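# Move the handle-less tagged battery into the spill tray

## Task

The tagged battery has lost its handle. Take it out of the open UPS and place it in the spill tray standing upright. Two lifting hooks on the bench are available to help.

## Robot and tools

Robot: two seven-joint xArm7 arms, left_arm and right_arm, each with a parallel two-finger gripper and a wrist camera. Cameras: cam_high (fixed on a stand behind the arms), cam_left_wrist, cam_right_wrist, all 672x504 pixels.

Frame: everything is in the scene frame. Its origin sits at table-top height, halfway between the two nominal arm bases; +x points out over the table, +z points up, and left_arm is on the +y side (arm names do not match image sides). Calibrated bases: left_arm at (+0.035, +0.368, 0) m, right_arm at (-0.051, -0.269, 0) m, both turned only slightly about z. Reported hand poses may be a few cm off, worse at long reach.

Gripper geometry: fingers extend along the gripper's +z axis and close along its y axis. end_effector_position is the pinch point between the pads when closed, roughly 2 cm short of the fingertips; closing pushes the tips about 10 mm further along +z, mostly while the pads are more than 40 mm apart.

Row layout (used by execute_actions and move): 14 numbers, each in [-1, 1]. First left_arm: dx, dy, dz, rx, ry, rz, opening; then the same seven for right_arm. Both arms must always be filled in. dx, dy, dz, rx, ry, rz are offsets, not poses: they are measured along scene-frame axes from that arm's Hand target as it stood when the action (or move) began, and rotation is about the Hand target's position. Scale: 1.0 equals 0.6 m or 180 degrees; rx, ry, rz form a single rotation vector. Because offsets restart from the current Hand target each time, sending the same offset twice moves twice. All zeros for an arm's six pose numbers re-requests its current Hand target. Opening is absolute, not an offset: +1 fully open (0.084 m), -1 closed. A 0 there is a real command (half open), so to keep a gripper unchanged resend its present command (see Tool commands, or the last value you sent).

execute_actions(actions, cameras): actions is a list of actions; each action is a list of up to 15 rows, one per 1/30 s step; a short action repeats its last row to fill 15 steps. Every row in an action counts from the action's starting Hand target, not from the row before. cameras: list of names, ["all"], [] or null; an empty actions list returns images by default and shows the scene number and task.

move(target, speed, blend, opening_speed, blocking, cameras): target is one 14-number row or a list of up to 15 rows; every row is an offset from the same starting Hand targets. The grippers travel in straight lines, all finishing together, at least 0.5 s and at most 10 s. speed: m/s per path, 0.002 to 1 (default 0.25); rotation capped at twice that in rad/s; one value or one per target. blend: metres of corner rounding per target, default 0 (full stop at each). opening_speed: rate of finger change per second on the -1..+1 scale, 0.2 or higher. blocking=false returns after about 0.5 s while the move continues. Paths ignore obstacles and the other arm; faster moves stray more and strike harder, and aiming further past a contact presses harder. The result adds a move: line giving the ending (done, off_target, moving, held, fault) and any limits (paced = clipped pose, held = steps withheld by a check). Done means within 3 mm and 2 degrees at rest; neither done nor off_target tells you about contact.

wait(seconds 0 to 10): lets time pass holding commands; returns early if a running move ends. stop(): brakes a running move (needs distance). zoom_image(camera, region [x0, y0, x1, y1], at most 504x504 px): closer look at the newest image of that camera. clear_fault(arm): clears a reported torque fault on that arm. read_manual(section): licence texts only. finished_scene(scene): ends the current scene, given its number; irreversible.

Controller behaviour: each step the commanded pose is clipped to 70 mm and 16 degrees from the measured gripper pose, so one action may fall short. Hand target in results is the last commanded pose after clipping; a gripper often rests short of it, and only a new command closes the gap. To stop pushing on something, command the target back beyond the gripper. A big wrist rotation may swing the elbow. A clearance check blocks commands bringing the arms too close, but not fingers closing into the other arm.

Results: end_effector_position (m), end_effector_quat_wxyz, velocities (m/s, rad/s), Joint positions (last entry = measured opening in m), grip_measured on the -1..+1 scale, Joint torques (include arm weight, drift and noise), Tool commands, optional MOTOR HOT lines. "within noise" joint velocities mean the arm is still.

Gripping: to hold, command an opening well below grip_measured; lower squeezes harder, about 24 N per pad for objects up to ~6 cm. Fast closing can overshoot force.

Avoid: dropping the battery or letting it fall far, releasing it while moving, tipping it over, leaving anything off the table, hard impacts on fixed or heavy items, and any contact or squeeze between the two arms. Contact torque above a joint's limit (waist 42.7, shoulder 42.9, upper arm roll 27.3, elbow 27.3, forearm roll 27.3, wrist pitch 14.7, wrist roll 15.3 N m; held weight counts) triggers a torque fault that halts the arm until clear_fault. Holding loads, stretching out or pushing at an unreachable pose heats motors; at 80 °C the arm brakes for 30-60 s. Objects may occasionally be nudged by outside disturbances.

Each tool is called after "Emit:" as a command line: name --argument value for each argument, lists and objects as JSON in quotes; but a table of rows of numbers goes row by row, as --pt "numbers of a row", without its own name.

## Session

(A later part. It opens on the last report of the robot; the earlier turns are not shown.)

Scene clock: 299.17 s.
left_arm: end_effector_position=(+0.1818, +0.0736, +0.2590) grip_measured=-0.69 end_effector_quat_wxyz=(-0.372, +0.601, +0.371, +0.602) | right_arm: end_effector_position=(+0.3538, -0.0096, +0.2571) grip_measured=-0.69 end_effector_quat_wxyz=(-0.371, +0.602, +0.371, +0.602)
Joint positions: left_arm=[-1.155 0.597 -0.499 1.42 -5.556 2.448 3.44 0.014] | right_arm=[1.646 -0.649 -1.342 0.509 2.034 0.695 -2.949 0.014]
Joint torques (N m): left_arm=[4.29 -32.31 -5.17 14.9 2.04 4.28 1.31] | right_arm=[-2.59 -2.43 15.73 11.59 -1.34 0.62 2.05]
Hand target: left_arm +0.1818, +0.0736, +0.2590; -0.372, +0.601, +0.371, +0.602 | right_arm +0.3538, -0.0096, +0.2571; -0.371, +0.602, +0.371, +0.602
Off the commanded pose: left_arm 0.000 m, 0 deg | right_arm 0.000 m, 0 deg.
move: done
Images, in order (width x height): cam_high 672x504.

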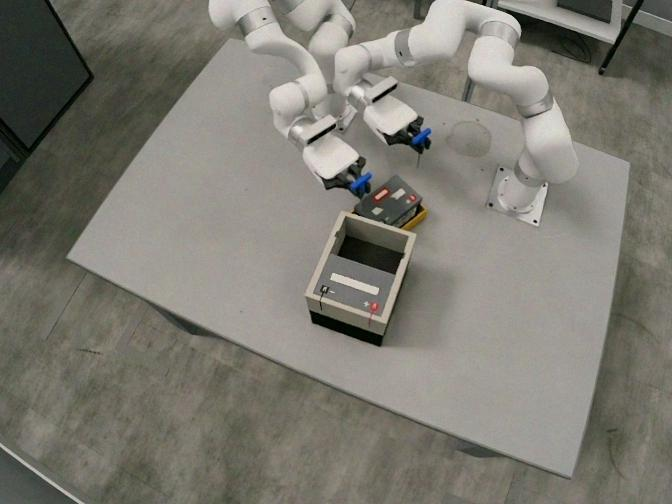

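Emit:
move --target '[0.2967,0.4267,-0.03,0,0,-0.25,-1,-0.023,-0.3167,-0.03,0,0,-0.25,-1]' --speed 0.2 --cameras '["cam_high"]'

Emit:
zoom_image --camera "cam_high" --region '[330, 150, 450, 260]'

Scene clock: 302.47 s.
left_arm: end_effector_position=(+0.3242, +0.2833, +0.2429) grip_measured=-0.69 end_effector_quat_wxyz=(-0.171, +0.682, +0.166, +0.691) | right_arm: end_effector_position=(+0.3412, -0.1827, +0.2408) grip_measured=-0.69 end_effector_quat_wxyz=(-0.136, +0.694, +0.137, +0.694)
Joint positions: left_arm=[-0.878 -0.465 -0.42 0.12 -4.945 1.517 3.718 0.014] | right_arm=[0.909 -0.873 -1.063 0.139 2.696 0.695 -3.561 0.014]
Joint torques (N m): left_arm=[-3.92 -0.22 -1.1 14.59 -0.85 4.04 -1.3] | right_arm=[-2.6 -3.82 12.47 6.22 1.06 1.39 -2.13]
Hand target: left_arm +0.3242, +0.2833, +0.2429; -0.171, +0.682, +0.166, +0.691 (not the last commanded pose) | right_arm +0.3412, -0.1827, +0.2407; -0.136, +0.694, +0.137, +0.694 (not the last commanded pose)
Off the commanded pose: left_arm 0.058 m, 9 deg | right_arm 0.017 m, 4 deg.
move: held (left_arm; a check stopped the path), off_target (right_arm; braked when a check withheld steps of left_arm); limits=held
pose unreachable (left arm): on one or more control steps of this call, first in action 0 (counted from 0), this arm could not follow its commanded pose, so it was not sent that pose on those steps. It may still have moved: this result reports where it is.
cause: moving toward the commanded pose would bring two parts of the arm too close to each other (joints 2 (shoulder) to 5 (forearm roll) lie between them).
Images, in order (width x height): cam_high 672x504.

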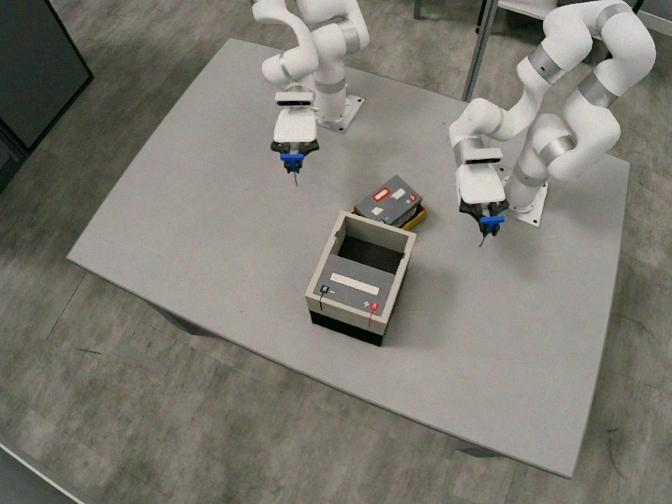

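Scaled by 4.200 from the camera's 672x504 image, which has a finer 960x720 frame.

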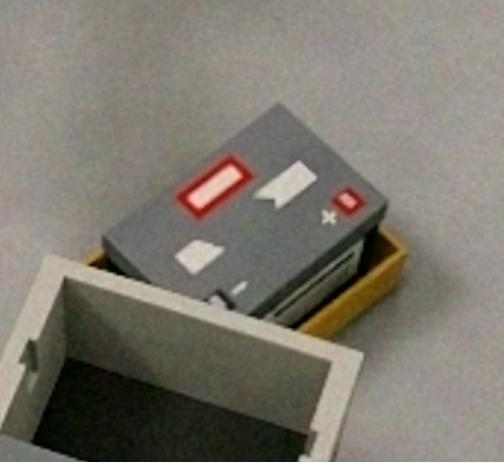

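Emit:
move --pt "0.03 0.014 -0.035 -0.1155 0.2218 0 -1 0 -0.015 -0.05 -0.0945 0.2315 0 -1" --pt "0.06 0.028 -0.07 -0.231 0.4435 0 -1 -0.002 -0.029 -0.1 -0.189 0.463 0 -1" --speed 0.35 --blend '[0.02,0]' --cameras '["cam_high"]'

Scene clock: 305.83 s.
left_arm: end_effector_position=(+0.3602, +0.3001, +0.2009) grip_measured=-0.69 end_effector_quat_wxyz=(-0.002, +0.972, +0.236, +0.007) | right_arm: end_effector_position=(+0.3400, -0.2001, +0.1807) grip_measured=-0.69 end_effector_quat_wxyz=(+0.000, +0.981, +0.193, +0.000)
Joint positions: left_arm=[-1.092 -0.659 0.776 0.622 -5.785 1.166 5.166 0.014] | right_arm=[0.639 0.333 -0.533 1.354 3.333 -1.073 -3.536 0.014]
Joint torques (N m): left_arm=[-4.03 2.15 -3.53 18.04 -1.4 -0.39 1.24] | right_arm=[-2.67 -11.52 -1.72 14.78 1.17 -3.01 -2.2]
Hand target: left_arm +0.3602, +0.3001, +0.2009; -0.002, +0.972, +0.236, +0.007 | right_arm +0.3400, -0.2001, +0.1807; +0.000, +0.981, +0.193, +0.000
Off the commanded pose: left_arm 0.000 m, 0 deg | right_arm 0.000 m, 0 deg.
move: done
Images, in order (width x height): cam_high 672x504.

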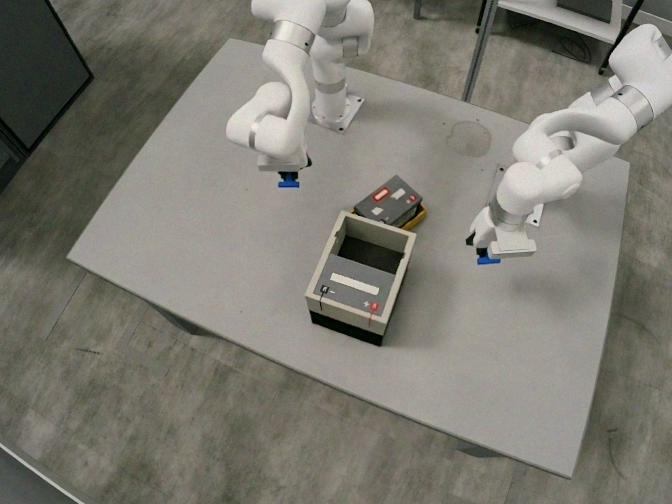

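Emit:
move --pt "0 0 -0.25 0 0 0 -1 0 0 -0.216 0 0 0 -1" --pt "0 0 -0.3 0 0 0 -1 0 0 -0.2665 0 0 0 -1" --pt "0 0 -0.3 0 0 0 0 0 0 -0.2665 0 0 0 0" --pt "0 0 -0.2 0 0 0 0 0 0 -0.17 0 0 0 0" --speed '[0.2,0.05,0.05,0.1]' --opening_speed 1 --cameras '["cam_high"]'

Emit:
zoom_image --camera "cam_high" --region '[230, 140, 530, 300]'

Scene clock: 311.33 s.
left_arm: end_effector_position=(+0.3602, +0.3001, +0.0809) grip_measured=-0.01 end_effector_quat_wxyz=(-0.002, +0.972, +0.236, +0.007) | right_arm: end_effector_position=(+0.3400, -0.2001, +0.0787) grip_measured=-0.01 end_effector_quat_wxyz=(+0.000, +0.981, +0.193, +0.000)
Joint positions: left_arm=[-1.226 -0.4 1.077 0.442 -5.714 0.711 5.174 0.044] | right_arm=[0.582 0.474 -0.483 1.236 3.434 -0.831 -3.629 0.044]
Joint torques (N m): left_arm=[4.4 -7.92 -5.81 9.24 1.35 -0.35 -1.35] | right_arm=[2.26 -24.25 -8.15 13.27 -1.32 -3.02 1.96]
Hand target: left_arm +0.3602, +0.3001, +0.0809; -0.002, +0.972, +0.236, +0.007 | right_arm +0.3400, -0.2001, +0.0787; +0.000, +0.981, +0.193, +0.000
Off the commanded pose: left_arm 0.000 m, 0 deg | right_arm 0.000 m, 0 deg.
move: done
Images, in order (width x height): cam_high 672x504.

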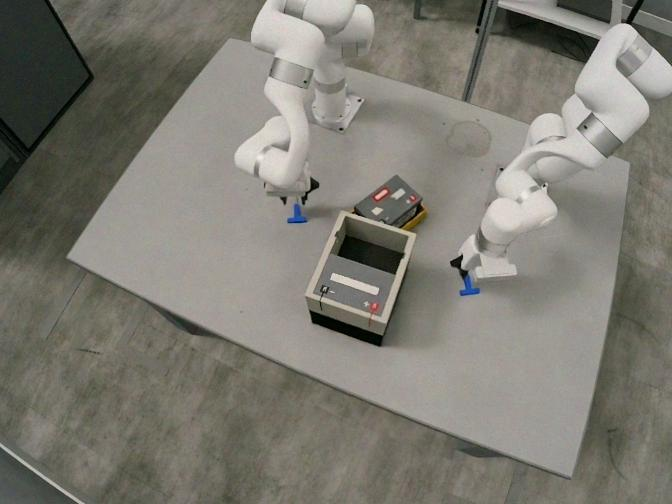

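Scaled by 1.680 from the camera's 672x504 image, which has a finer 960x720 frame.

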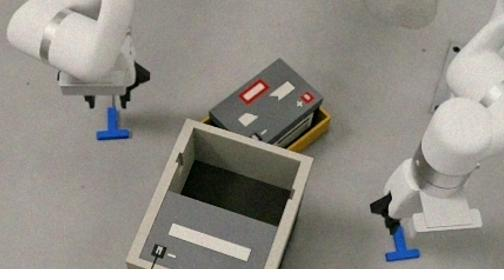

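Hooks lie flat on the bench, clear of the edges, and the battery sits upright in the tray.

Emit:
finished_scene --scene 1

The scene is finished: the task was done.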